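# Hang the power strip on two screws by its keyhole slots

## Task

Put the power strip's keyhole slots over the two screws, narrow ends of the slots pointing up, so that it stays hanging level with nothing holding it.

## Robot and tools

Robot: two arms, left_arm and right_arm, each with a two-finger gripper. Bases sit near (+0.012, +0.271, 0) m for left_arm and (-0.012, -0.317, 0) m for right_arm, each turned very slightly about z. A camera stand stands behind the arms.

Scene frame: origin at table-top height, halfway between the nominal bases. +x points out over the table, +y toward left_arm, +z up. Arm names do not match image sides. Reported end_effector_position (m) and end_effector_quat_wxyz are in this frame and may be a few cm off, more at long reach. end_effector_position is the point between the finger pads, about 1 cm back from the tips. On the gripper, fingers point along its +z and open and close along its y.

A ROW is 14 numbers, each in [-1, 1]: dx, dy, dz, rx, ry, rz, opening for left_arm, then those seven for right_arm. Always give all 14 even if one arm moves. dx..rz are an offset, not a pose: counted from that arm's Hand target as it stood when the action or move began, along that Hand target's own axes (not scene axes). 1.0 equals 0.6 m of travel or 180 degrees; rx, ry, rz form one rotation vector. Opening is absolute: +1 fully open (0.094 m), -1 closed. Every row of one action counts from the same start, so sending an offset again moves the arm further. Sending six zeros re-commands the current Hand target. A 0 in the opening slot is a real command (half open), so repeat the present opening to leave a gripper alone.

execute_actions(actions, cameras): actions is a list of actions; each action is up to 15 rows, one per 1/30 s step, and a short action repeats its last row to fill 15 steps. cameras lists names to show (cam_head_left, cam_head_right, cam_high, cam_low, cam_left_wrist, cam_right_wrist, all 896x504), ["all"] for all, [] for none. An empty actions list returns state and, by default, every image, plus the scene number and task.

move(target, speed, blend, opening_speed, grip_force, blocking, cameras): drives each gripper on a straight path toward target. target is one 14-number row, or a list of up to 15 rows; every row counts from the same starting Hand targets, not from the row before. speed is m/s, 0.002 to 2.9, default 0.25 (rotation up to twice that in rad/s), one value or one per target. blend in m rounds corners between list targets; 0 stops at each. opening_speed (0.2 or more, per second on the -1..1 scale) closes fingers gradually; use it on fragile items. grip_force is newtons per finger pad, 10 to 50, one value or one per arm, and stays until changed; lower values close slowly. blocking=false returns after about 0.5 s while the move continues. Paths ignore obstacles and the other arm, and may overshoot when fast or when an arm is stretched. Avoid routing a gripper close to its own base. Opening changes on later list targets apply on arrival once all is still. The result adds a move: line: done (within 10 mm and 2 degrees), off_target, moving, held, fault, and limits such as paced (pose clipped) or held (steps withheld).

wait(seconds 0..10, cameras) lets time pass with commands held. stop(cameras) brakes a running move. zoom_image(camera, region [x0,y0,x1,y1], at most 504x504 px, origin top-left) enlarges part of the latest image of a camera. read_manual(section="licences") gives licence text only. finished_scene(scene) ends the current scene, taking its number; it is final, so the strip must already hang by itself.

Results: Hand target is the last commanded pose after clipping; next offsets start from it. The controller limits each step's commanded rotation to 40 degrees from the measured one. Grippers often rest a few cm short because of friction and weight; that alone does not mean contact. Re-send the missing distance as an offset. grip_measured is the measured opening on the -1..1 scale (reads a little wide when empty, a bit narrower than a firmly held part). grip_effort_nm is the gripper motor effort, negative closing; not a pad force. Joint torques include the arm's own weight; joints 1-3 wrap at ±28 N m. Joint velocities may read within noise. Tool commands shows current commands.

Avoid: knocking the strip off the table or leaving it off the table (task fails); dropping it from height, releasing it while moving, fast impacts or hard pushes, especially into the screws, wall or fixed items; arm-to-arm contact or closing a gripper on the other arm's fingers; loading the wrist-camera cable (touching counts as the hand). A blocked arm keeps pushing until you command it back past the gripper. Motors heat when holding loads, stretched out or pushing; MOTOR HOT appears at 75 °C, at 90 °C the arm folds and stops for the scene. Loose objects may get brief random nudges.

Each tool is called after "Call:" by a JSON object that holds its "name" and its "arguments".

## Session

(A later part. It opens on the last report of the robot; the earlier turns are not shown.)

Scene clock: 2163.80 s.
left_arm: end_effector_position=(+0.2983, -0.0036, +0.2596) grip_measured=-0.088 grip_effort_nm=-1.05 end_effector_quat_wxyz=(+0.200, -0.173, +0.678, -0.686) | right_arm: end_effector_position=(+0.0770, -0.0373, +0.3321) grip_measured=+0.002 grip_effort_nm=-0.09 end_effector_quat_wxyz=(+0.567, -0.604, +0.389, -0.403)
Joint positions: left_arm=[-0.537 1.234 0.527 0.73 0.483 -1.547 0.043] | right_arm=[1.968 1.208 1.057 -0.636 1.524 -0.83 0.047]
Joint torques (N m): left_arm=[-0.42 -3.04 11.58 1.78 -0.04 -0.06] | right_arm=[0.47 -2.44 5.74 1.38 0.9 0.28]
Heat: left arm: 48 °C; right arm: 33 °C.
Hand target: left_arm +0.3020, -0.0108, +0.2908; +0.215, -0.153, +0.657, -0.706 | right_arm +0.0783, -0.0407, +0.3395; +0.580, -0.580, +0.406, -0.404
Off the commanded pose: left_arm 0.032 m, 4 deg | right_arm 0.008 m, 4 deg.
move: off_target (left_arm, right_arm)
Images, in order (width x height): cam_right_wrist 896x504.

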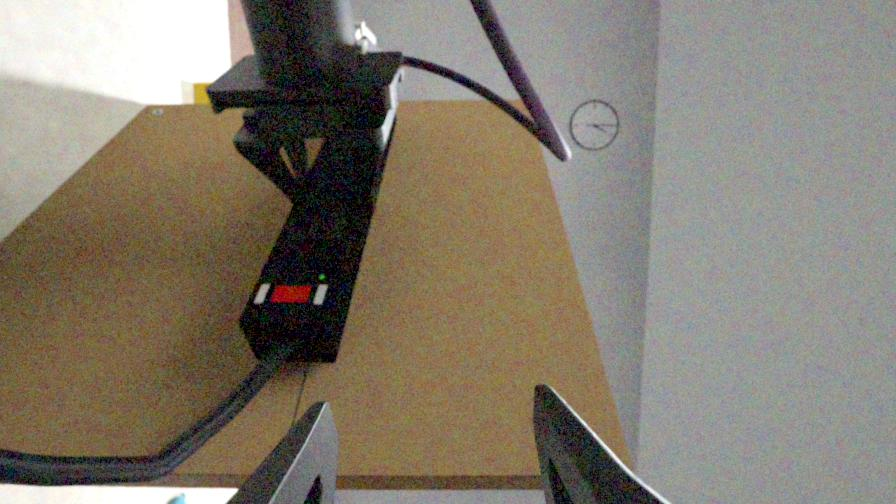

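Call:
{"name": "execute_actions", "arguments": {"actions": [[[0,0.002,-0.004,0,0,0,-0.45,0,0,0,0,0,0,0],[0,0.004,-0.008,0,0,0,-0.45,0,0,0,0,0,0,0],[0,0.006,-0.010,0,0,0,-0.45,0,0,0,0,0,0,0],[0,0.008,-0.010,0,0,0,-0.45,0,0,0,0,0,0,0],[0,0.008,-0.004,0,0,0,-0.45,0,0,0,0,0,0,0],[0,0.008,0.0,0,0,0,-0.45,0,0,0,0,0,0,0],[0,0.008,0.004,0,0,0,-0.45,0,0,0,0,0,0,0]],[[0,0,-0.004,0,0,0,-0.45,0,0,0,0,0,0,0],[0,0.002,-0.008,0,0,0,-0.45,0,0,0,0,0,0,0],[0,0.003,-0.014,0,0,0,-0.45,0,0,0,0,0,0,0],[0,0.004,-0.014,0,0,0,-0.45,0,0,0,0,0,0,0],[0,0.004,-0.008,0,0,0,-0.45,0,0,0,0,0,0,0],[0,0.004,-0.004,0,0,0,-0.45,0,0,0,0,0,0,0],[0,0.004,0.0,0,0,0,-0.45,0,0,0,0,0,0,0]]], "cameras": ["cam_right_wrist"]}}

Call:
{"name": "zoom_image", "arguments": {"camera": "cam_right_wrist", "region": [170, 60, 470, 400]}}

Scene clock: 2174.80 s.
left_arm: end_effector_position=(+0.2985, -0.0039, +0.2589) grip_measured=-0.088 grip_effort_nm=-1.05 end_effector_quat_wxyz=(+0.198, -0.171, +0.679, -0.686) | right_arm: end_effector_position=(+0.0770, -0.0373, +0.3321) grip_measured=+0.002 grip_effort_nm=-0.09 end_effector_quat_wxyz=(+0.567, -0.604, +0.389, -0.403)
Joint positions: left_arm=[-0.534 1.24 0.527 0.736 0.492 -1.547 0.043] | right_arm=[1.968 1.208 1.057 -0.636 1.524 -0.83 0.047]
Joint torques (N m): left_arm=[-1.01 -1.37 10.56 2.14 -0.21 -0.03] | right_arm=[0.51 -2.61 5.53 1.41 0.93 0.25]
Heat: left arm: 50 °C; right arm: 33 °C.
Hand target: left_arm +0.3039, -0.0132, +0.2838; +0.215, -0.153, +0.657, -0.706 | right_arm +0.0783, -0.0407, +0.3395; +0.580, -0.580, +0.406, -0.404
Off the commanded pose: left_arm 0.027 m, 4 deg | right_arm 0.008 m, 4 deg.
Images, in order (width x height): cam_right_wrist 896x504.

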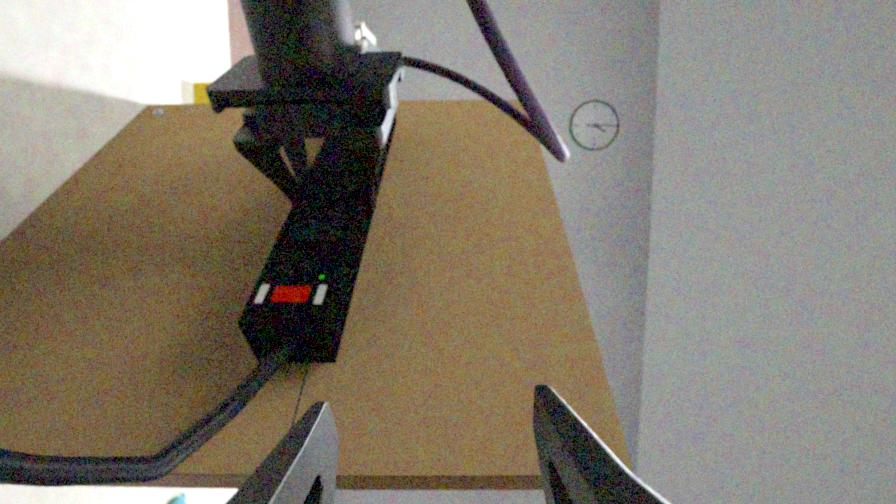

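Scaled by 1.482.

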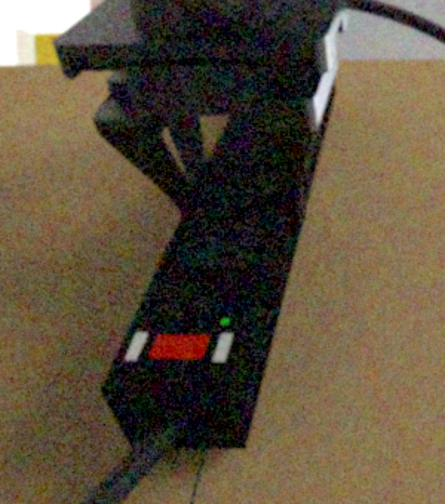

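Call:
{"name": "execute_actions", "arguments": {"actions": [[[0,0,-0.006,0,0,0,-0.45,0,0,0,0,0,0,0],[0,0,-0.012,0,0,0,-0.45,0,0,0,0,0,0,0],[0,0,-0.018,0,0,0,-0.45,0,0,0,0,0,0,0],[0,0,-0.018,0,0,0,-0.45,0,0,0,0,0,0,0],[0,0,-0.012,0,0,0,-0.45,0,0,0,0,0,0,0],[0,0,-0.009,0,0,0,-0.45,0,0,0,0,0,0,0],[0,0,-0.006,0,0,0,-0.45,0,0,0,0,0,0,0]],[[0,0.002,-0.004,0,0,0,-0.45,0,0,0,0,0,0,0],[0,0.004,-0.008,0,0,0,-0.45,0,0,0,0,0,0,0],[0,0.004,-0.012,0,0,0,-0.45,0,0,0,0,0,0,0],[0,0.004,-0.012,0,0,0,-0.45,0,0,0,0,0,0,0],[0,0.004,-0.008,0,0,0,-0.45,0,0,0,0,0,0,0],[0,0.004,-0.004,0,0,0,-0.45,0,0,0,0,0,0,0],[0,0.004,0.0,0,0,0,-0.45,0,0,0,0,0,0,0]]], "cameras": ["cam_right_wrist"]}}

Call:
{"name": "zoom_image", "arguments": {"camera": "cam_right_wrist", "region": [170, 60, 470, 400]}}

Scene clock: 2189.53 s.
left_arm: end_effector_position=(+0.2984, -0.0036, +0.2594) grip_measured=-0.088 grip_effort_nm=-1.05 end_effector_quat_wxyz=(+0.198, -0.169, +0.678, -0.687) | right_arm: end_effector_position=(+0.0770, -0.0373, +0.3321) grip_measured=+0.002 grip_effort_nm=-0.09 end_effector_quat_wxyz=(+0.567, -0.604, +0.389, -0.403)
Joint positions: left_arm=[-0.531 1.24 0.527 0.739 0.498 -1.547 0.043] | right_arm=[1.968 1.208 1.057 -0.636 1.524 -0.83 0.047]
Joint torques (N m): left_arm=[-0.73 -2 9.37 2.18 -0.18 -0.05] | right_arm=[0.46 -2.4 5.7 1.39 0.92 0.28]
Heat: left arm: 51 °C; right arm: 33 °C.
Hand target: left_arm +0.3023, -0.0102, +0.2811; +0.215, -0.153, +0.657, -0.706 | right_arm +0.0783, -0.0407, +0.3395; +0.580, -0.580, +0.406, -0.404
Off the commanded pose: left_arm 0.023 m, 4 deg | right_arm 0.008 m, 4 deg.
Images, in order (width x height): cam_right_wrist 896x504.

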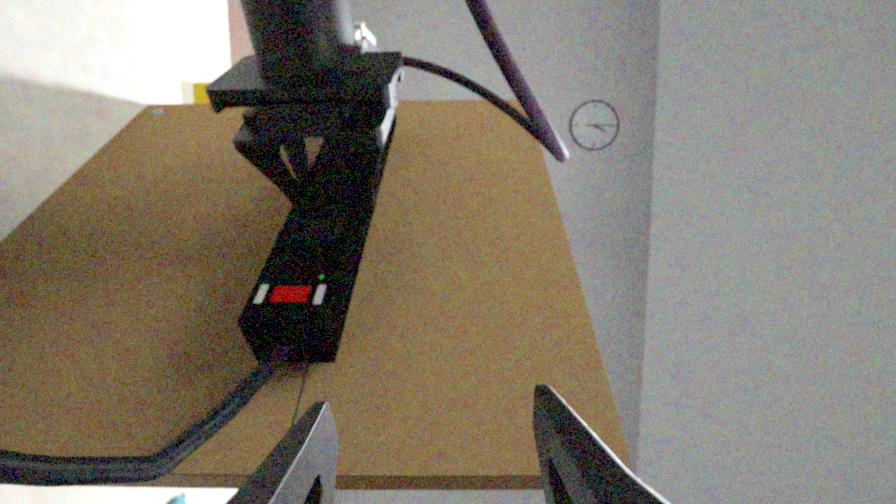

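Scaled by 1.482.

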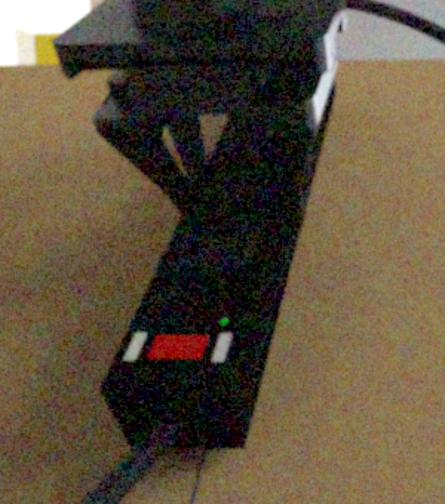

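Call:
{"name": "execute_actions", "arguments": {"actions": [[[0,0.002,-0.004,0,0,0,-0.45,0,0,0,0,0,0,0],[0,0.004,-0.009,0,0,0,-0.45,0,0,0,0,0,0,0],[0,0.006,-0.015,0,0,0,-0.45,0,0,0,0,0,0,0],[0,0.006,-0.015,0,0,0,-0.45,0,0,0,0,0,0,0],[0,0.006,-0.009,0,0,0,-0.45,0,0,0,0,0,0,0],[0,0.006,-0.004,0,0,0,-0.45,0,0,0,0,0,0,0],[0,0.006,0,0,0,0,-0.45,0,0,0,0,0,0,0]],[[0,0.0,-0.004,0,0,0,-0.45,0,0,0,0,0,0,0],[0,0.0,-0.009,0,0,0,-0.45,0,0,0,0,0,0,0],[0,0.0,-0.015,0,0,0,-0.45,0,0,0,0,0,0,0],[0,0.0,-0.015,0,0,0,-0.45,0,0,0,0,0,0,0],[0,0.0,-0.009,0,0,0,-0.45,0,0,0,0,0,0,0],[0,0.0,-0.004,0,0,0,-0.45,0,0,0,0,0,0,0],[0,0.0,0.0,0,0,0,-0.45,0,0,0,0,0,0,0]]], "cameras": ["cam_right_wrist"]}}

Call:
{"name": "zoom_image", "arguments": {"camera": "cam_right_wrist", "region": [170, 60, 470, 400]}}

Scene clock: 2198.10 s.
left_arm: end_effector_position=(+0.2989, -0.0036, +0.2583) grip_measured=-0.088 grip_effort_nm=-1.05 end_effector_quat_wxyz=(+0.198, -0.167, +0.678, -0.688) | right_arm: end_effector_position=(+0.0770, -0.0373, +0.3321) grip_measured=+0.002 grip_effort_nm=-0.09 end_effector_quat_wxyz=(+0.567, -0.604, +0.389, -0.403)
Joint positions: left_arm=[-0.527 1.248 0.524 0.752 0.504 -1.546 0.043] | right_arm=[1.968 1.208 1.057 -0.636 1.524 -0.83 0.047]
Joint torques (N m): left_arm=[-0.94 -1.63 8.92 2.25 -0.27 -0.07] | right_arm=[0.49 -2.47 5.65 1.36 0.92 0.25]
Heat: left arm: 50 °C; right arm: 33 °C.
Hand target: left_arm +0.3028, -0.0103, +0.2775; +0.215, -0.153, +0.657, -0.706 | right_arm +0.0783, -0.0407, +0.3395; +0.580, -0.580, +0.406, -0.404
Off the commanded pose: left_arm 0.021 m, 4 deg | right_arm 0.008 m, 4 deg.
Images, in order (width x height): cam_right_wrist 896x504.

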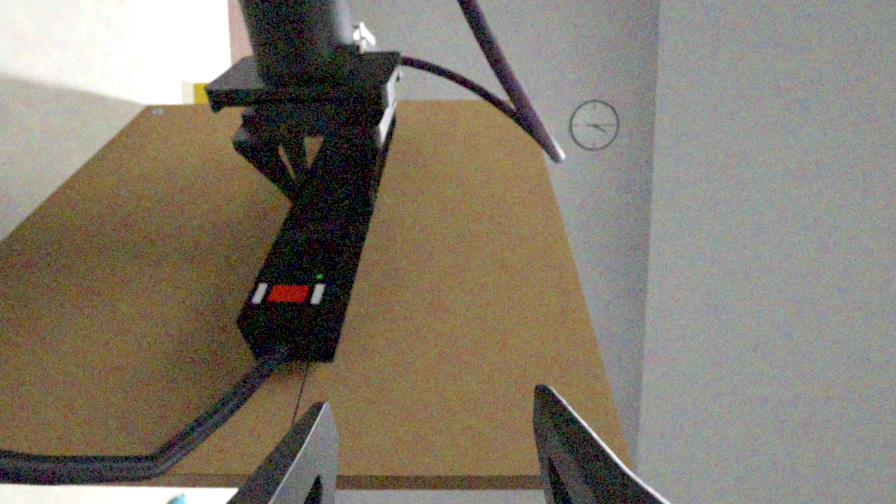

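Scaled by 1.482.

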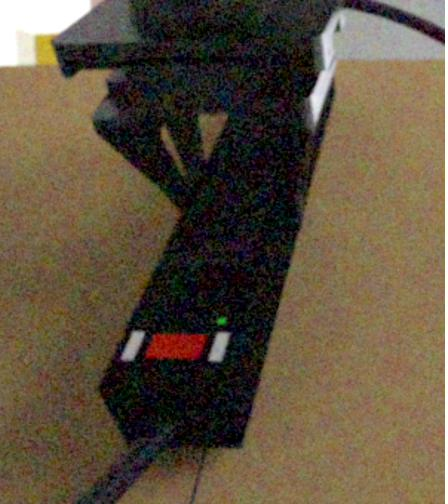

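Call:
{"name": "execute_actions", "arguments": {"actions": [[[0,0.002,-0.004,0,0,0,-0.45,0,0,0,0,0,0,0],[0,0.003,-0.009,0,0,0,-0.45,0,0,0,0,0,0,0],[0,0.004,-0.015,0,0,-0.002,-0.45,0,0,0,0,0,0,0],[0,0.004,-0.015,0,0,-0.003,-0.45,0,0,0,0,0,0,0],[0,0.004,-0.009,0,0,-0.003,-0.45,0,0,0,0,0,0,0],[0,0.004,-0.004,0,0,-0.003,-0.45,0,0,0,0,0,0,0],[0,0.004,0,0,0,-0.003,-0.45,0,0,0,0,0,0,0]],[[0,0.0,-0.004,0,0,0,-0.45,0,0,0,0,0,0,0],[0,0.0,-0.009,0,0,0,-0.45,0,0,0,0,0,0,0],[0,0.0,-0.015,0,0,0,-0.45,0,0,0,0,0,0,0],[0,0.0,-0.015,0,0,0,-0.45,0,0,0,0,0,0,0],[0,0.0,-0.009,0,0,0,-0.45,0,0,0,0,0,0,0],[0,0.0,-0.004,0,0,0,-0.45,0,0,0,0,0,0,0],[0,0.0,0.0,0,0,0,-0.45,0,0,0,0,0,0,0]]], "cameras": ["cam_right_wrist"]}}

Call:
{"name": "zoom_image", "arguments": {"camera": "cam_right_wrist", "region": [170, 60, 470, 400]}}

Call:
{"name": "execute_actions", "arguments": {"actions": [[[0,0.002,-0.004,0,0,0,-0.45,0,0,0,0,0,0,0],[0,0.003,-0.009,0,0,0,-0.45,0,0,0,0,0,0,0],[0,0.004,-0.015,0,0,-0.002,-0.45,0,0,0,0,0,0,0],[0,0.004,-0.015,0,0,-0.003,-0.45,0,0,0,0,0,0,0],[0,0.004,-0.009,0,0,-0.003,-0.45,0,0,0,0,0,0,0],[0,0.004,-0.004,0,0,-0.003,-0.45,0,0,0,0,0,0,0],[0,0.004,0,0,0,-0.003,-0.45,0,0,0,0,0,0,0]],[[0,0.0,-0.004,0,0,0,-0.45,0,0,0,0,0,0,0],[0,0.0,-0.009,0,0,0,-0.45,0,0,0,0,0,0,0],[0,0.0,-0.015,0,0,0,-0.45,0,0,0,0,0,0,0],[0,0.0,-0.015,0,0,0,-0.45,0,0,0,0,0,0,0],[0,0.0,-0.009,0,0,0,-0.45,0,0,0,0,0,0,0],[0,0.0,-0.004,0,0,0,-0.45,0,0,0,0,0,0,0],[0,0.0,0.0,0,0,0,-0.45,0,0,0,0,0,0,0]]], "cameras": ["cam_right_wrist"]}}

Call:
{"name": "zoom_image", "arguments": {"camera": "cam_right_wrist", "region": [170, 60, 470, 400]}}

Scene clock: 2212.23 s.
left_arm: end_effector_position=(+0.2995, -0.0033, +0.2568) grip_measured=-0.088 grip_effort_nm=-1.05 end_effector_quat_wxyz=(+0.199, -0.167, +0.677, -0.689) | right_arm: end_effector_position=(+0.0770, -0.0373, +0.3321) grip_measured=+0.002 grip_effort_nm=-0.09 end_effector_quat_wxyz=(+0.567, -0.604, +0.389, -0.403)
Joint positions: left_arm=[-0.526 1.256 0.518 0.77 0.504 -1.546 0.043] | right_arm=[1.968 1.208 1.057 -0.636 1.524 -0.83 0.047]
Joint torques (N m): left_arm=[-1.13 -1.72 8.84 2.18 -0.27 -0.15] | right_arm=[0.49 -2.56 5.61 1.4 0.96 0.26]
Heat: left arm: 49 °C; right arm: 33 °C.
Hand target: left_arm +0.3030, -0.0105, +0.2751; +0.211, -0.156, +0.657, -0.707 | right_arm +0.0783, -0.0407, +0.3395; +0.580, -0.580, +0.406, -0.404
Off the commanded pose: left_arm 0.020 m, 4 deg | right_arm 0.008 m, 4 deg.
Images, in order (width x height): cam_right_wrist 896x504.

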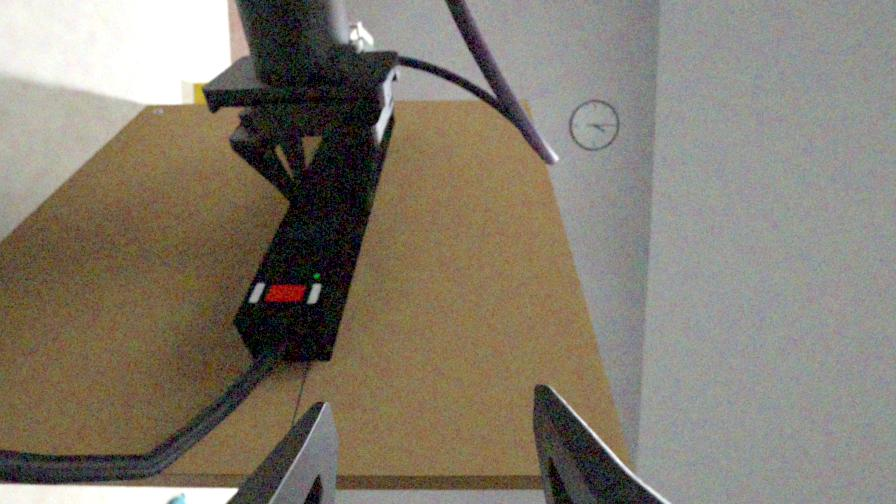

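Scaled by 1.482.

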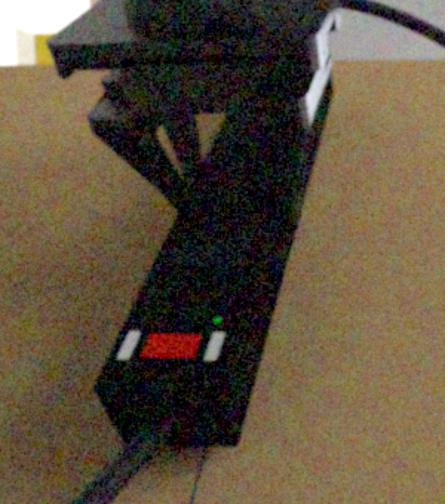

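Scene clock: 2213.53 s.
left_arm: end_effector_position=(+0.3024, -0.0039, +0.2533) grip_measured=-0.088 grip_effort_nm=-1.05 end_effector_quat_wxyz=(+0.202, -0.170, +0.676, -0.688) | right_arm: end_effector_position=(+0.0770, -0.0373, +0.3321) grip_measured=+0.002 grip_effort_nm=-0.08 end_effector_quat_wxyz=(+0.567, -0.604, +0.389, -0.403)
Joint positions: left_arm=[-0.527 1.274 0.515 0.791 0.494 -1.547 0.043] | right_arm=[1.968 1.208 1.057 -0.636 1.524 -0.83 0.047]
Joint torques (N m): left_arm=[-0.88 -2.45 8.65 2.1 -0.14 -0.27] | right_arm=[0.46 -2.47 5.65 1.38 0.92 0.27]
Heat: left arm: 49 °C; right arm: 33 °C.
Hand target: left_arm +0.3032, -0.0106, +0.2728; +0.208, -0.159, +0.656, -0.708 | right_arm +0.0783, -0.0407, +0.3395; +0.580, -0.580, +0.406, -0.404
Off the commanded pose: left_arm 0.021 m, 4 deg | right_arm 0.008 m, 4 deg.
Images, in order (width x height): cam_right_wrist 896x504.

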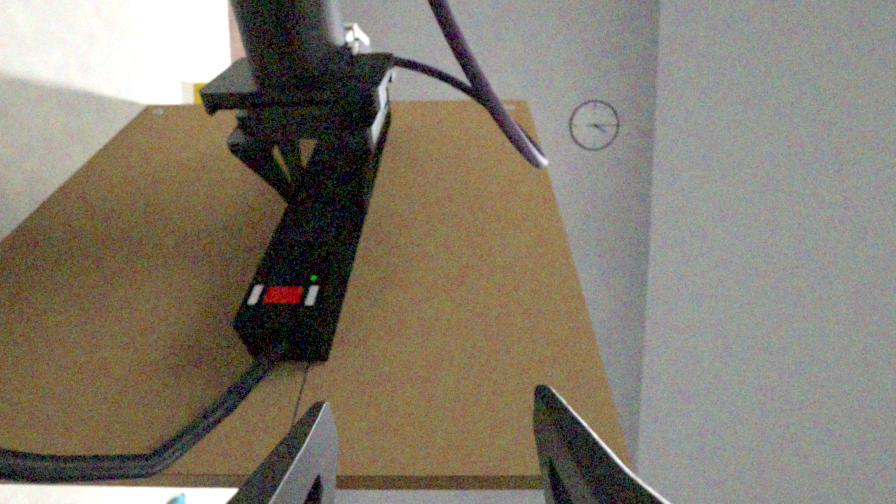

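Scaled by 1.482.

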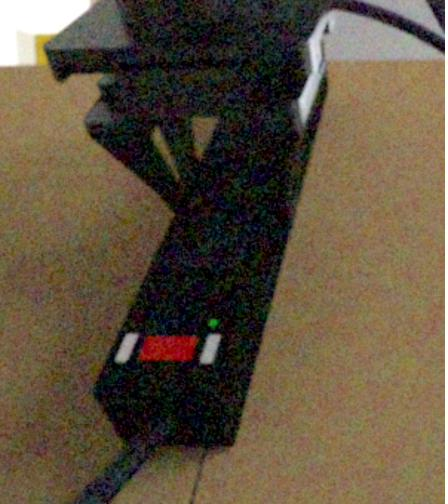

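Call:
{"name": "move", "arguments": {"target": [[0,-0.006,0.008,0,0,0,-0.45,0,0,0,0,0,0,0]], "speed": 0.03, "cameras": ["cam_right_wrist"]}}

Call:
{"name": "zoom_image", "arguments": {"camera": "cam_right_wrist", "region": [170, 60, 470, 400]}}

Scene clock: 2221.10 s.
left_arm: end_effector_position=(+0.3024, -0.0044, +0.2533) grip_measured=-0.088 grip_effort_nm=-1.05 end_effector_quat_wxyz=(+0.203, -0.171, +0.676, -0.688) | right_arm: end_effector_position=(+0.0770, -0.0373, +0.3321) grip_measured=+0.002 grip_effort_nm=-0.09 end_effector_quat_wxyz=(+0.567, -0.604, +0.389, -0.403)
Joint positions: left_arm=[-0.532 1.274 0.515 0.791 0.485 -1.547 0.043] | right_arm=[1.968 1.208 1.057 -0.636 1.524 -0.83 0.047]
Joint torques (N m): left_arm=[-1.31 -2.14 10.35 1.95 -0.12 -0.28] | right_arm=[0.51 -2.45 5.56 1.37 0.92 0.26]
Heat: left arm: 50 °C; right arm: 33 °C.
Hand target: left_arm +0.3053, -0.0146, +0.2767; +0.208, -0.159, +0.656, -0.708 | right_arm +0.0783, -0.0407, +0.3395; +0.580, -0.580, +0.406, -0.404
Off the commanded pose: left_arm 0.026 m, 4 deg | right_arm 0.008 m, 4 deg.
move: off_target (left_arm, right_arm)
Images, in order (width x height): cam_right_wrist 896x504.

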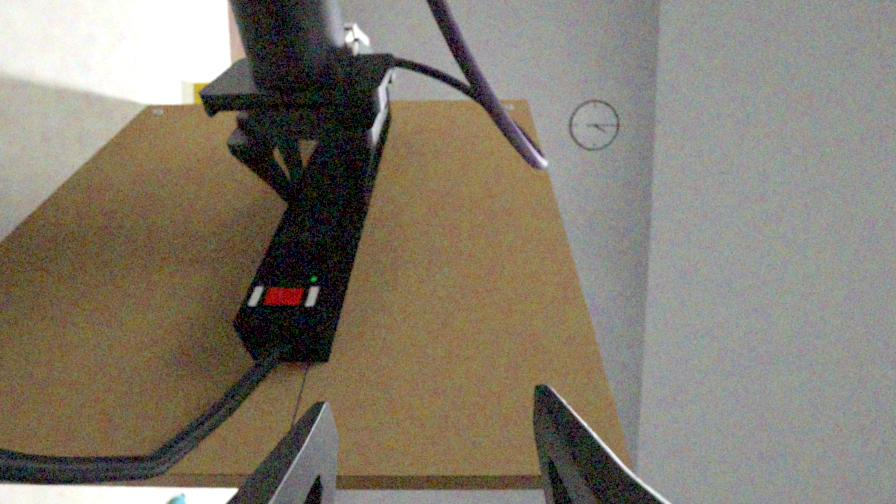

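Scaled by 1.482.

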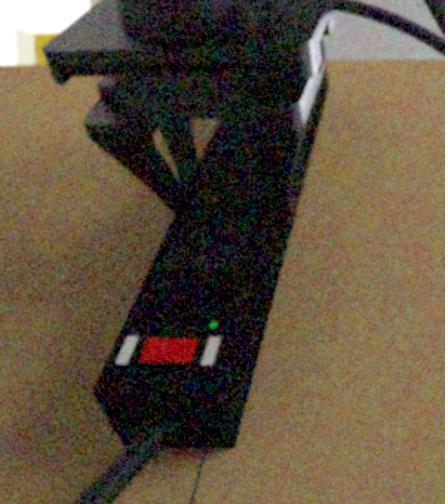

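Call:
{"name": "execute_actions", "arguments": {"actions": [[[0,0,-0.004,0,0.004,0.002,-0.45,0,0,0,0,0,0,0],[0,0,-0.007,0,0.008,0.004,-0.45,0,0,0,0,0,0,0],[0,0,-0.007,0,0.01,0.006,-0.45,0,0,0,0,0,0,0],[0,0,-0.003,0,0.012,0.006,-0.45,0,0,0,0,0,0,0],[0,0,0.002,0,0.012,0.006,-0.45,0,0,0,0,0,0,0],[0,0,0.002,0,0.012,0.006,-0.45,0,0,0,0,0,0,0],[0,0,0,0,0.012,0.006,-0.45,0,0,0,0,0,0,0]]], "cameras": ["cam_right_wrist"]}}

Call:
{"name": "execute_actions", "arguments": {"actions": [[[0,0,-0.004,0,0,-0.004,-0.45,0,0,0,0,0,0,0],[0,0,-0.007,0,0,-0.006,-0.45,0,0,0,0,0,0,0],[0,0,-0.007,0,0,-0.008,-0.45,0,0,0,0,0,0,0],[0,0,-0.003,0,0,-0.012,-0.45,0,0,0,0,0,0,0],[0,0,0.002,0,0,-0.012,-0.45,0,0,0,0,0,0,0],[0,0,0.002,0,0,-0.012,-0.45,0,0,0,0,0,0,0],[0,0,0,0,0,-0.012,-0.45,0,0,0,0,0,0,0]]], "cameras": ["cam_right_wrist"]}}

Scene clock: 2232.17 s.
left_arm: end_effector_position=(+0.3017, -0.0052, +0.2525) grip_measured=-0.088 grip_effort_nm=-1.05 end_effector_quat_wxyz=(+0.196, -0.163, +0.677, -0.690) | right_arm: end_effector_position=(+0.0770, -0.0373, +0.3321) grip_measured=+0.002 grip_effort_nm=-0.09 end_effector_quat_wxyz=(+0.567, -0.604, +0.389, -0.403)
Joint positions: left_arm=[-0.521 1.286 0.517 0.804 0.518 -1.547 0.043] | right_arm=[1.968 1.208 1.057 -0.636 1.524 -0.83 0.047]
Joint torques (N m): left_arm=[-0.29 -2.04 11.17 1.84 0.19 -0.07] | right_arm=[0.44 -2.45 5.65 1.37 0.96 0.26]
Heat: left arm: 51 °C; right arm: 33 °C.
Hand target: left_arm +0.3053, -0.0145, +0.2767; +0.202, -0.139, +0.661, -0.709 | right_arm +0.0783, -0.0407, +0.3395; +0.580, -0.580, +0.406, -0.404
Off the commanded pose: left_arm 0.026 m, 4 deg | right_arm 0.008 m, 4 deg.
Images, in order (width x height): cam_right_wrist 896x504.

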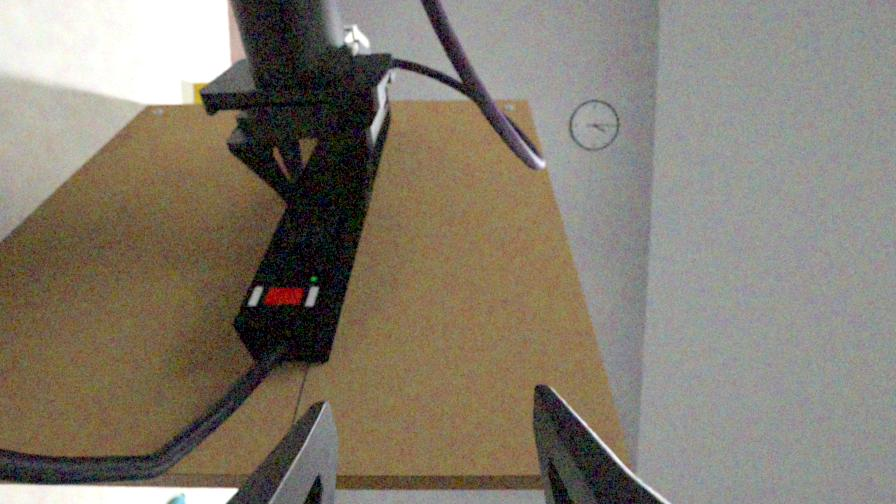

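Scene clock: 2232.97 s.
left_arm: end_effector_position=(+0.3021, -0.0049, +0.2528) grip_measured=-0.088 grip_effort_nm=-1.05 end_effector_quat_wxyz=(+0.194, -0.164, +0.676, -0.691) | right_arm: end_effector_position=(+0.0770, -0.0373, +0.3321) grip_measured=+0.002 grip_effort_nm=-0.09 end_effector_quat_wxyz=(+0.567, -0.604, +0.389, -0.403)
Joint positions: left_arm=[-0.518 1.288 0.518 0.805 0.523 -1.553 0.043] | right_arm=[1.968 1.208 1.057 -0.636 1.524 -0.83 0.047]
Joint torques (N m): left_arm=[-0.42 -2.09 11.11 1.79 0.16 -0.43] | right_arm=[0.47 -2.55 5.64 1.37 0.93 0.26]
Heat: left arm: 51 °C; right arm: 33 °C.
Hand target: left_arm +0.3053, -0.0145, +0.2768; +0.189, -0.152, +0.658, -0.713 | right_arm +0.0783, -0.0407, +0.3395; +0.580, -0.580, +0.406, -0.404
Off the commanded pose: left_arm 0.026 m, 4 deg | right_arm 0.008 m, 4 deg.
Images, in order (width x height): cam_right_wrist 896x504.

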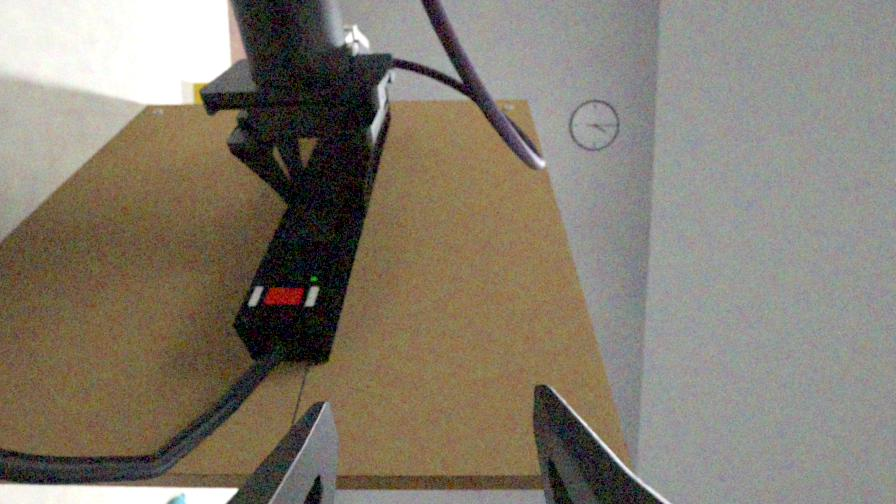

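Call:
{"name": "execute_actions", "arguments": {"actions": [[[0,0,-0.004,0,0,-0.004,-0.45,0,0,0,0,0,0,0],[0,0,-0.008,0,0,-0.006,-0.45,0,0,0,0,0,0,0],[0,0,-0.008,0,0,-0.008,-0.45,0,0,0,0,0,0,0],[0,0,-0.003,0,0,-0.01,-0.45,0,0,0,0,0,0,0],[0,0,0.002,0,0,-0.01,-0.45,0,0,0,0,0,0,0],[0,0,0.002,0,0,-0.01,-0.45,0,0,0,0,0,0,0],[0,0,0,0,0,-0.01,-0.45,0,0,0,0,0,0,0]],[[0,0,-0.004,0,0,0,-0.45,0,0,0,0,0,0,0],[0,0,-0.01,0,0,0,-0.45,0,0,0,0,0,0,0],[0,0,-0.01,0,0,0,-0.45,0,0,0,0,0,0,0],[0,0,-0.003,0,0,0,-0.45,0,0,0,0,0,0,0],[0,0,0.002,0,0,0,-0.45,0,0,0,0,0,0,0],[0,0,0.002,0,0,0,-0.45,0,0,0,0,0,0,0],[0,0,0,0,0,0,-0.45,0,0,0,0,0,0,0]]], "cameras": ["cam_right_wrist"]}}

Call:
{"name": "zoom_image", "arguments": {"camera": "cam_right_wrist", "region": [170, 60, 470, 400]}}

Scene clock: 2241.77 s.
left_arm: end_effector_position=(+0.3049, -0.0063, +0.2506) grip_measured=-0.088 grip_effort_nm=-1.05 end_effector_quat_wxyz=(+0.181, -0.174, +0.676, -0.692) | right_arm: end_effector_position=(+0.0770, -0.0373, +0.3321) grip_measured=+0.002 grip_effort_nm=-0.09 end_effector_quat_wxyz=(+0.567, -0.604, +0.389, -0.403)
Joint positions: left_arm=[-0.515 1.305 0.527 0.805 0.53 -1.581 0.043] | right_arm=[1.968 1.208 1.057 -0.636 1.524 -0.83 0.047]
Joint torques (N m): left_arm=[-0.76 -3.44 10.41 1.84 0.09 -0.49] | right_arm=[0.53 -2.5 5.49 1.38 0.93 0.25]
Heat: left arm: 50 °C; right arm: 33 °C.
Hand target: left_arm +0.3053, -0.0145, +0.2767; +0.178, -0.162, +0.656, -0.716 | right_arm +0.0783, -0.0407, +0.3395; +0.580, -0.580, +0.406, -0.404
Off the commanded pose: left_arm 0.027 m, 4 deg | right_arm 0.008 m, 4 deg.
Images, in order (width x height): cam_right_wrist 896x504.

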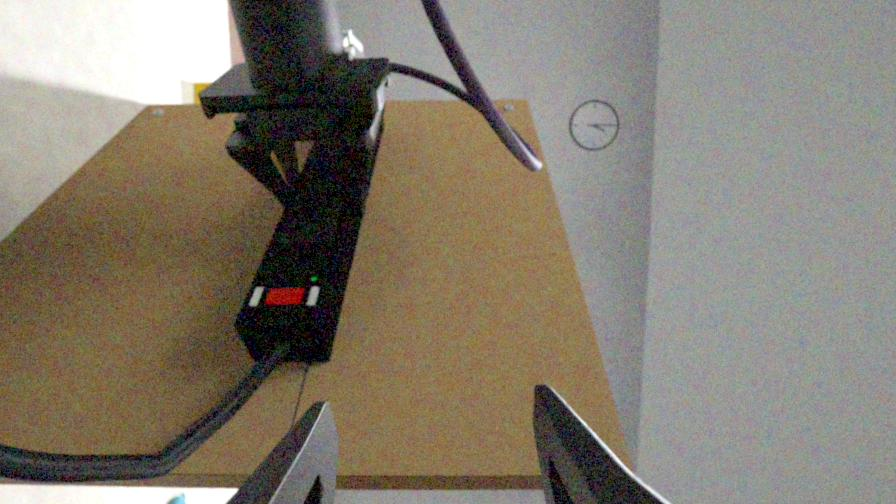

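Scaled by 1.482.

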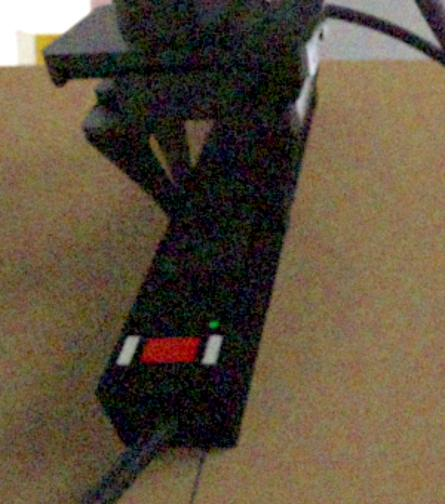

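Call:
{"name": "move", "arguments": {"target": [[0,0.004,-0.008,0,0,0.004,-0.45,0,0,0,0,0,0,0],[0,0.018,-0.008,0,0,0.007,-0.45,0,0,0,0,0,0,0]], "speed": 0.03, "cameras": ["cam_right_wrist"]}}

Call:
{"name": "zoom_image", "arguments": {"camera": "cam_right_wrist", "region": [170, 60, 470, 400]}}

Scene clock: 2250.20 s.
left_arm: end_effector_position=(+0.3056, -0.0070, +0.2483) grip_measured=-0.088 grip_effort_nm=-1.05 end_effector_quat_wxyz=(+0.179, -0.174, +0.678, -0.692) | right_arm: end_effector_position=(+0.0770, -0.0373, +0.3321) grip_measured=+0.002 grip_effort_nm=-0.09 end_effector_quat_wxyz=(+0.567, -0.604, +0.389, -0.403)
Joint positions: left_arm=[-0.514 1.316 0.527 0.813 0.535 -1.582 0.043] | right_arm=[1.968 1.208 1.057 -0.636 1.524 -0.83 0.047]
Joint torques (N m): left_arm=[-0.25 -3.06 7.24 2.29 0.1 -0.2] | right_arm=[0.5 -2.61 5.64 1.38 0.94 0.27]
Heat: left arm: 50 °C; right arm: 33 °C.
Hand target: left_arm +0.3035, -0.0111, +0.2656; +0.186, -0.155, +0.658, -0.714 | right_arm +0.0783, -0.0407, +0.3395; +0.580, -0.580, +0.406, -0.404
Off the commanded pose: left_arm 0.018 m, 4 deg | right_arm 0.008 m, 4 deg.
move: off_target (left_arm, right_arm)
Images, in order (width x height): cam_right_wrist 896x504.

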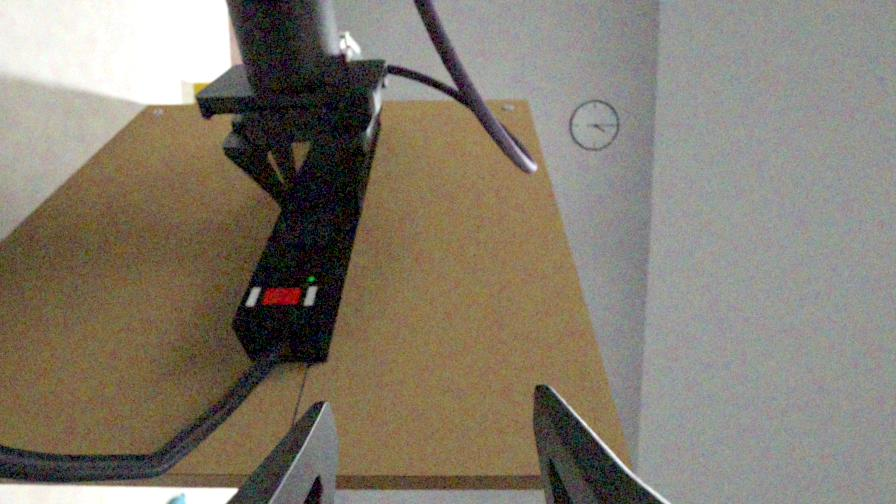

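Scaled by 1.482.

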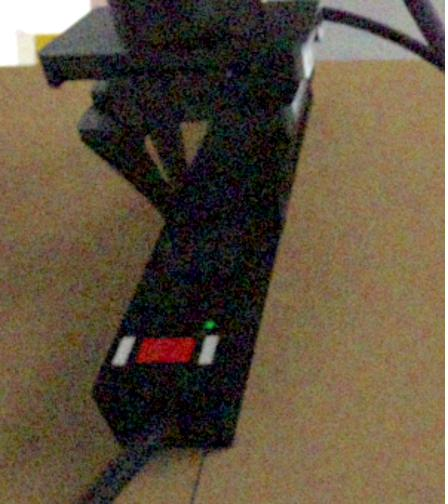

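Call:
{"name": "move", "arguments": {"target": [[0,0.010,-0.004,0,0,0.004,-0.45,0,0,0,0,0,0,0],[0,0.018,-0.004,0,0,0.006,-0.45,0,0,0,0,0,0,0]], "speed": 0.03, "cameras": ["cam_right_wrist"]}}

Call:
{"name": "zoom_image", "arguments": {"camera": "cam_right_wrist", "region": [170, 60, 470, 400]}}

Scene clock: 2255.97 s.
left_arm: end_effector_position=(+0.3056, -0.0067, +0.2412) grip_measured=-0.088 grip_effort_nm=-1.05 end_effector_quat_wxyz=(+0.182, -0.171, +0.675, -0.694) | right_arm: end_effector_position=(+0.0770, -0.0373, +0.3321) grip_measured=+0.002 grip_effort_nm=-0.08 end_effector_quat_wxyz=(+0.567, -0.604, +0.389, -0.403)
Joint positions: left_arm=[-0.512 1.343 0.503 0.875 0.537 -1.581 0.043] | right_arm=[1.968 1.208 1.057 -0.636 1.524 -0.83 0.047]
Joint torques (N m): left_arm=[-0.1 -3.14 6.42 2.29 0.1 0.02] | right_arm=[0.44 -2.43 5.67 1.37 0.95 0.23]
Heat: left arm: 50 °C; right arm: 33 °C.
Hand target: left_arm +0.3031, -0.0097, +0.2546; +0.192, -0.149, +0.659, -0.712 | right_arm +0.0783, -0.0407, +0.3395; +0.580, -0.580, +0.406, -0.404
Off the commanded pose: left_arm 0.014 m, 4 deg | right_arm 0.008 m, 4 deg.
move: off_target (left_arm, right_arm)
Images, in order (width x height): cam_right_wrist 896x504.

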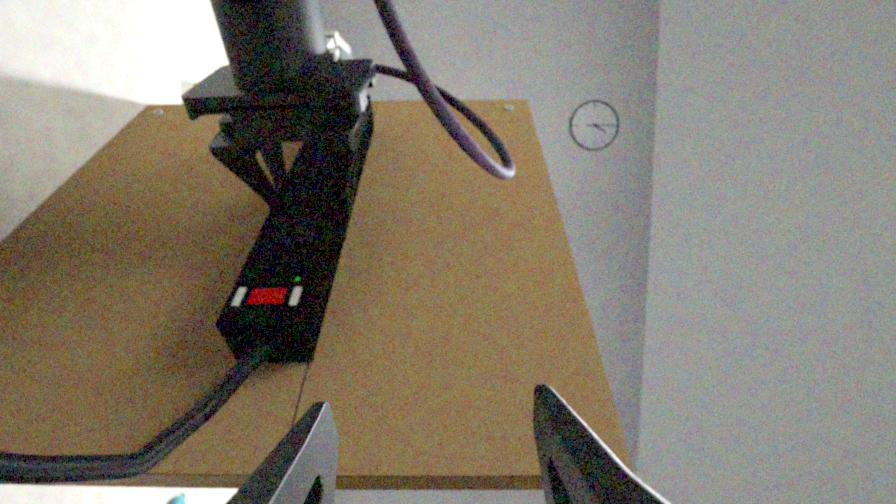

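Scaled by 1.482.

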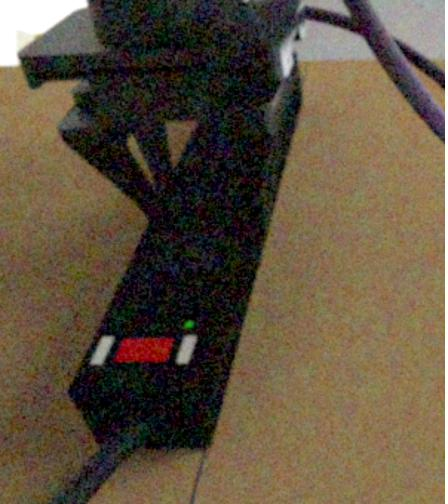

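Call:
{"name": "move", "arguments": {"target": [[0,0.012,-0.002,0,0,0.003,-0.45,0,0,0,0,0,0,0]], "speed": 0.03, "cameras": ["cam_right_wrist"]}}

Call:
{"name": "zoom_image", "arguments": {"camera": "cam_right_wrist", "region": [170, 60, 470, 400]}}

Scene clock: 2263.23 s.
left_arm: end_effector_position=(+0.3055, -0.0064, +0.2376) grip_measured=-0.088 grip_effort_nm=-1.05 end_effector_quat_wxyz=(+0.186, -0.166, +0.672, -0.698) | right_arm: end_effector_position=(+0.0770, -0.0373, +0.3321) grip_measured=+0.002 grip_effort_nm=-0.08 end_effector_quat_wxyz=(+0.567, -0.604, +0.389, -0.403)
Joint positions: left_arm=[-0.511 1.366 0.486 0.929 0.54 -1.577 0.043] | right_arm=[1.968 1.208 1.057 -0.636 1.524 -0.83 0.047]
Joint torques (N m): left_arm=[-0.09 -3.1 6.2 2.16 0.08 0.07] | right_arm=[0.5 -2.58 5.52 1.38 0.93 0.26]
Heat: left arm: 49 °C; right arm: 33 °C.
Hand target: left_arm +0.3030, -0.0091, +0.2474; +0.196, -0.145, +0.660, -0.711 | right_arm +0.0783, -0.0407, +0.3395; +0.580, -0.580, +0.406, -0.404
Off the commanded pose: left_arm 0.010 m, 3 deg | right_arm 0.008 m, 4 deg.
move: off_target (left_arm, right_arm)
Images, in order (width x height): cam_right_wrist 896x504.

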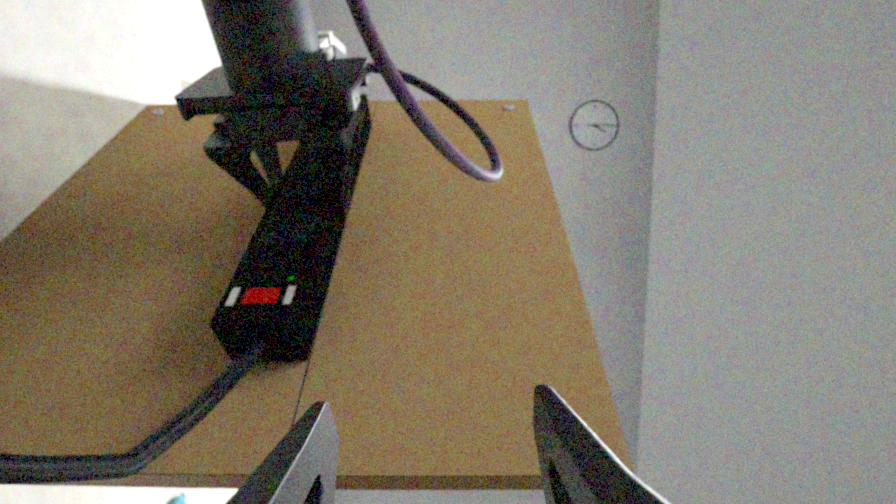

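Scaled by 1.482.

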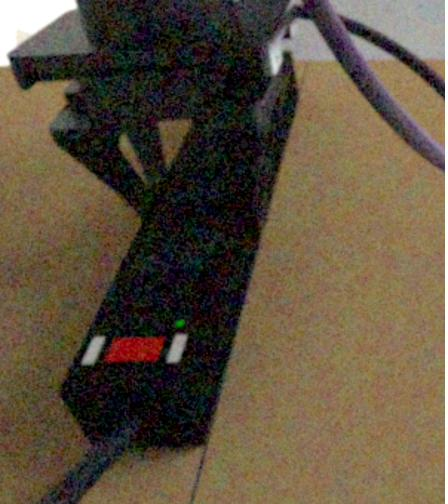

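Call:
{"name": "move", "arguments": {"target": [[0,0,-0.014,0,0,0,-0.45,0,0,0,0,0,0,0]], "speed": 0.03, "cameras": ["cam_right_wrist"]}}

Call:
{"name": "zoom_image", "arguments": {"camera": "cam_right_wrist", "region": [170, 60, 470, 400]}}

Scene clock: 2269.50 s.
left_arm: end_effector_position=(+0.3036, -0.0070, +0.2371) grip_measured=-0.088 grip_effort_nm=-1.05 end_effector_quat_wxyz=(+0.184, -0.163, +0.672, -0.699) | right_arm: end_effector_position=(+0.0770, -0.0373, +0.3321) grip_measured=+0.002 grip_effort_nm=-0.09 end_effector_quat_wxyz=(+0.567, -0.604, +0.389, -0.403)
Joint positions: left_arm=[-0.512 1.366 0.481 0.936 0.545 -1.577 0.043] | right_arm=[1.968 1.208 1.057 -0.636 1.524 -0.83 0.047]
Joint torques (N m): left_arm=[0.61 -5.11 4.59 2.06 0.25 0.06] | right_arm=[0.58 -2.58 5.68 1.38 0.95 0.25]
Heat: left arm: 49 °C; right arm: 33 °C.
Hand target: left_arm +0.2991, -0.0017, +0.2466; +0.196, -0.146, +0.660, -0.711 | right_arm +0.0783, -0.0407, +0.3395; +0.580, -0.580, +0.406, -0.404
Off the commanded pose: left_arm 0.012 m, 3 deg | right_arm 0.008 m, 4 deg.
move: off_target (left_arm, right_arm)
Images, in order (width x height): cam_right_wrist 896x504.

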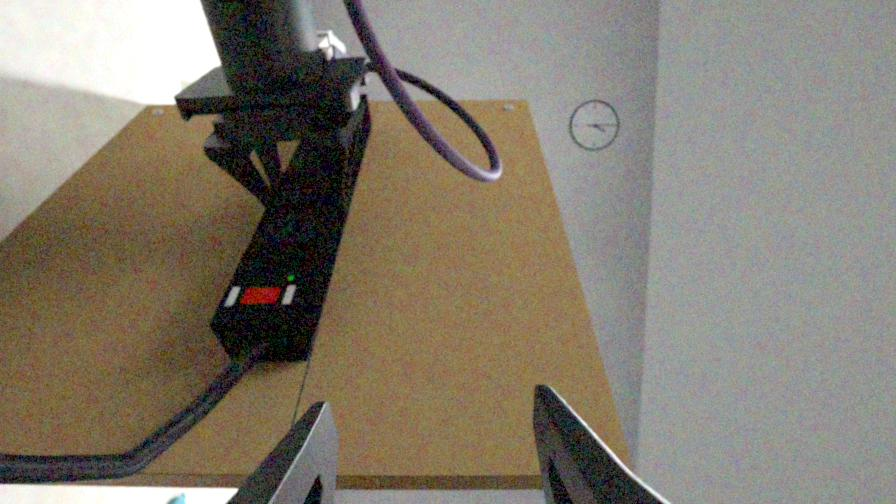

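Scaled by 1.482.

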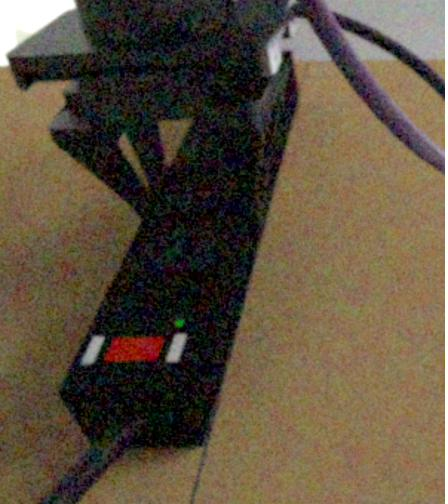

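Call:
{"name": "move", "arguments": {"target": [[0,0.004,-0.01,0,0,0,-0.45,0,0,0,0,0,0,0]], "speed": 0.03, "cameras": ["cam_right_wrist"]}}

Scene clock: 2273.50 s.
left_arm: end_effector_position=(+0.3034, -0.0069, +0.2372) grip_measured=-0.088 grip_effort_nm=-1.05 end_effector_quat_wxyz=(+0.184, -0.162, +0.671, -0.699) | right_arm: end_effector_position=(+0.0770, -0.0373, +0.3321) grip_measured=+0.002 grip_effort_nm=-0.09 end_effector_quat_wxyz=(+0.567, -0.604, +0.389, -0.403)
Joint positions: left_arm=[-0.512 1.366 0.48 0.94 0.545 -1.578 0.043] | right_arm=[1.968 1.208 1.057 -0.636 1.524 -0.83 0.047]
Joint torques (N m): left_arm=[1.59 -5.87 3.07 2.14 0.38 0.05] | right_arm=[0.47 -2.4 5.65 1.37 0.94 0.31]
Heat: left arm: 48 °C; right arm: 33 °C.
Hand target: left_arm +0.2966, +0.0035, +0.2437; +0.196, -0.145, +0.660, -0.711 | right_arm +0.0783, -0.0407, +0.3395; +0.580, -0.580, +0.406, -0.404
Off the commanded pose: left_arm 0.014 m, 3 deg | right_arm 0.008 m, 4 deg.
move: off_target (left_arm, right_arm)
Images, in order (width x height): cam_right_wrist 896x504.

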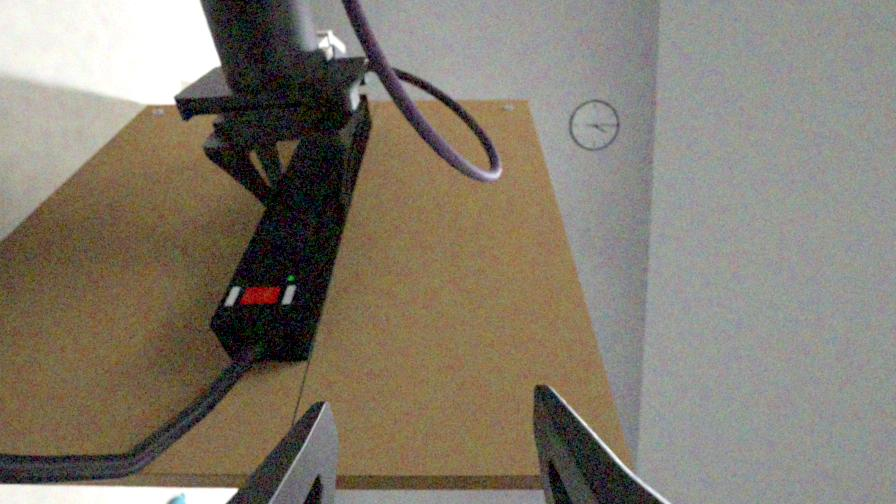

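Call:
{"name": "move", "arguments": {"target": [[0,0.0,0.02,0,0,0,-0.45,0,0,0,0,0,0,0],[0,0.014,0.02,0,0,0.0,-0.45,0,0,0,0,0,0,0]], "speed": 0.03, "cameras": ["cam_right_wrist"]}}

Call:
{"name": "zoom_image", "arguments": {"camera": "cam_right_wrist", "region": [170, 60, 470, 400]}}

Scene clock: 2279.63 s.
left_arm: end_effector_position=(+0.3059, -0.0061, +0.2376) grip_measured=-0.089 grip_effort_nm=-1.05 end_effector_quat_wxyz=(+0.189, -0.159, +0.664, -0.706) | right_arm: end_effector_position=(+0.0770, -0.0373, +0.3321) grip_measured=+0.002 grip_effort_nm=-0.09 end_effector_quat_wxyz=(+0.567, -0.604, +0.389, -0.403)
Joint positions: left_arm=[-0.506 1.394 0.474 0.999 0.549 -1.585 0.043] | right_arm=[1.968 1.208 1.057 -0.636 1.524 -0.83 0.047]
Joint torques (N m): left_arm=[-0.29 -2.63 4.93 2.09 0.04 0.15] | right_arm=[0.4 -2.48 5.59 1.4 0.93 0.27]
Heat: left arm: 48 °C; right arm: 33 °C.
Hand target: left_arm +0.3028, -0.0076, +0.2364; +0.196, -0.145, +0.660, -0.711 | right_arm +0.0783, -0.0407, +0.3395; +0.580, -0.580, +0.406, -0.404
Off the commanded pose: left_arm 0.004 m, 2 deg | right_arm 0.008 m, 4 deg.
move: off_target (right_arm)
Images, in order (width x height): cam_right_wrist 896x504.

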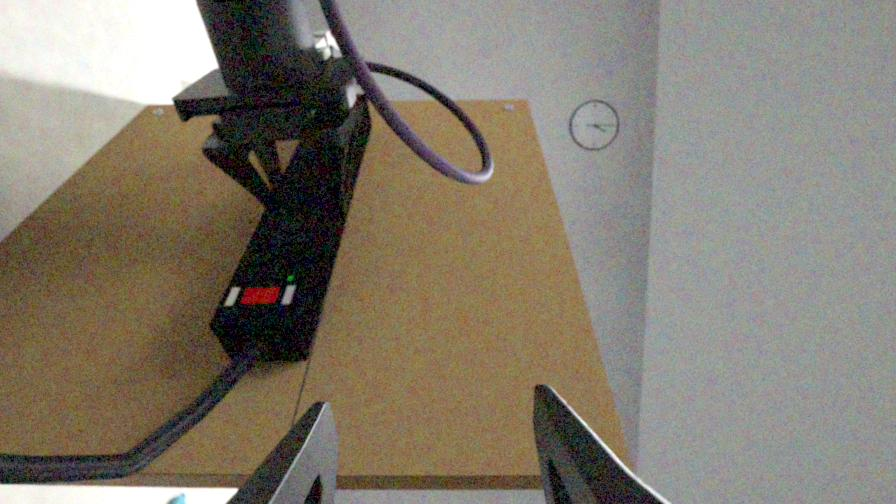

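Scaled by 1.482.

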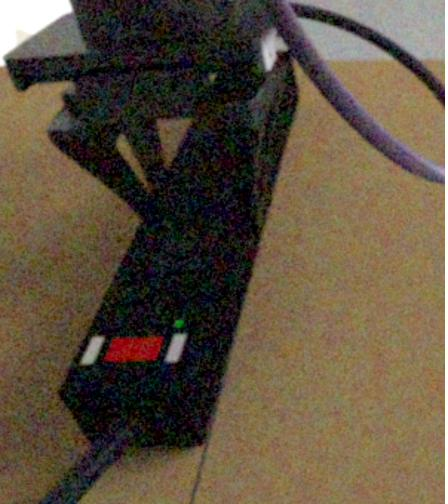

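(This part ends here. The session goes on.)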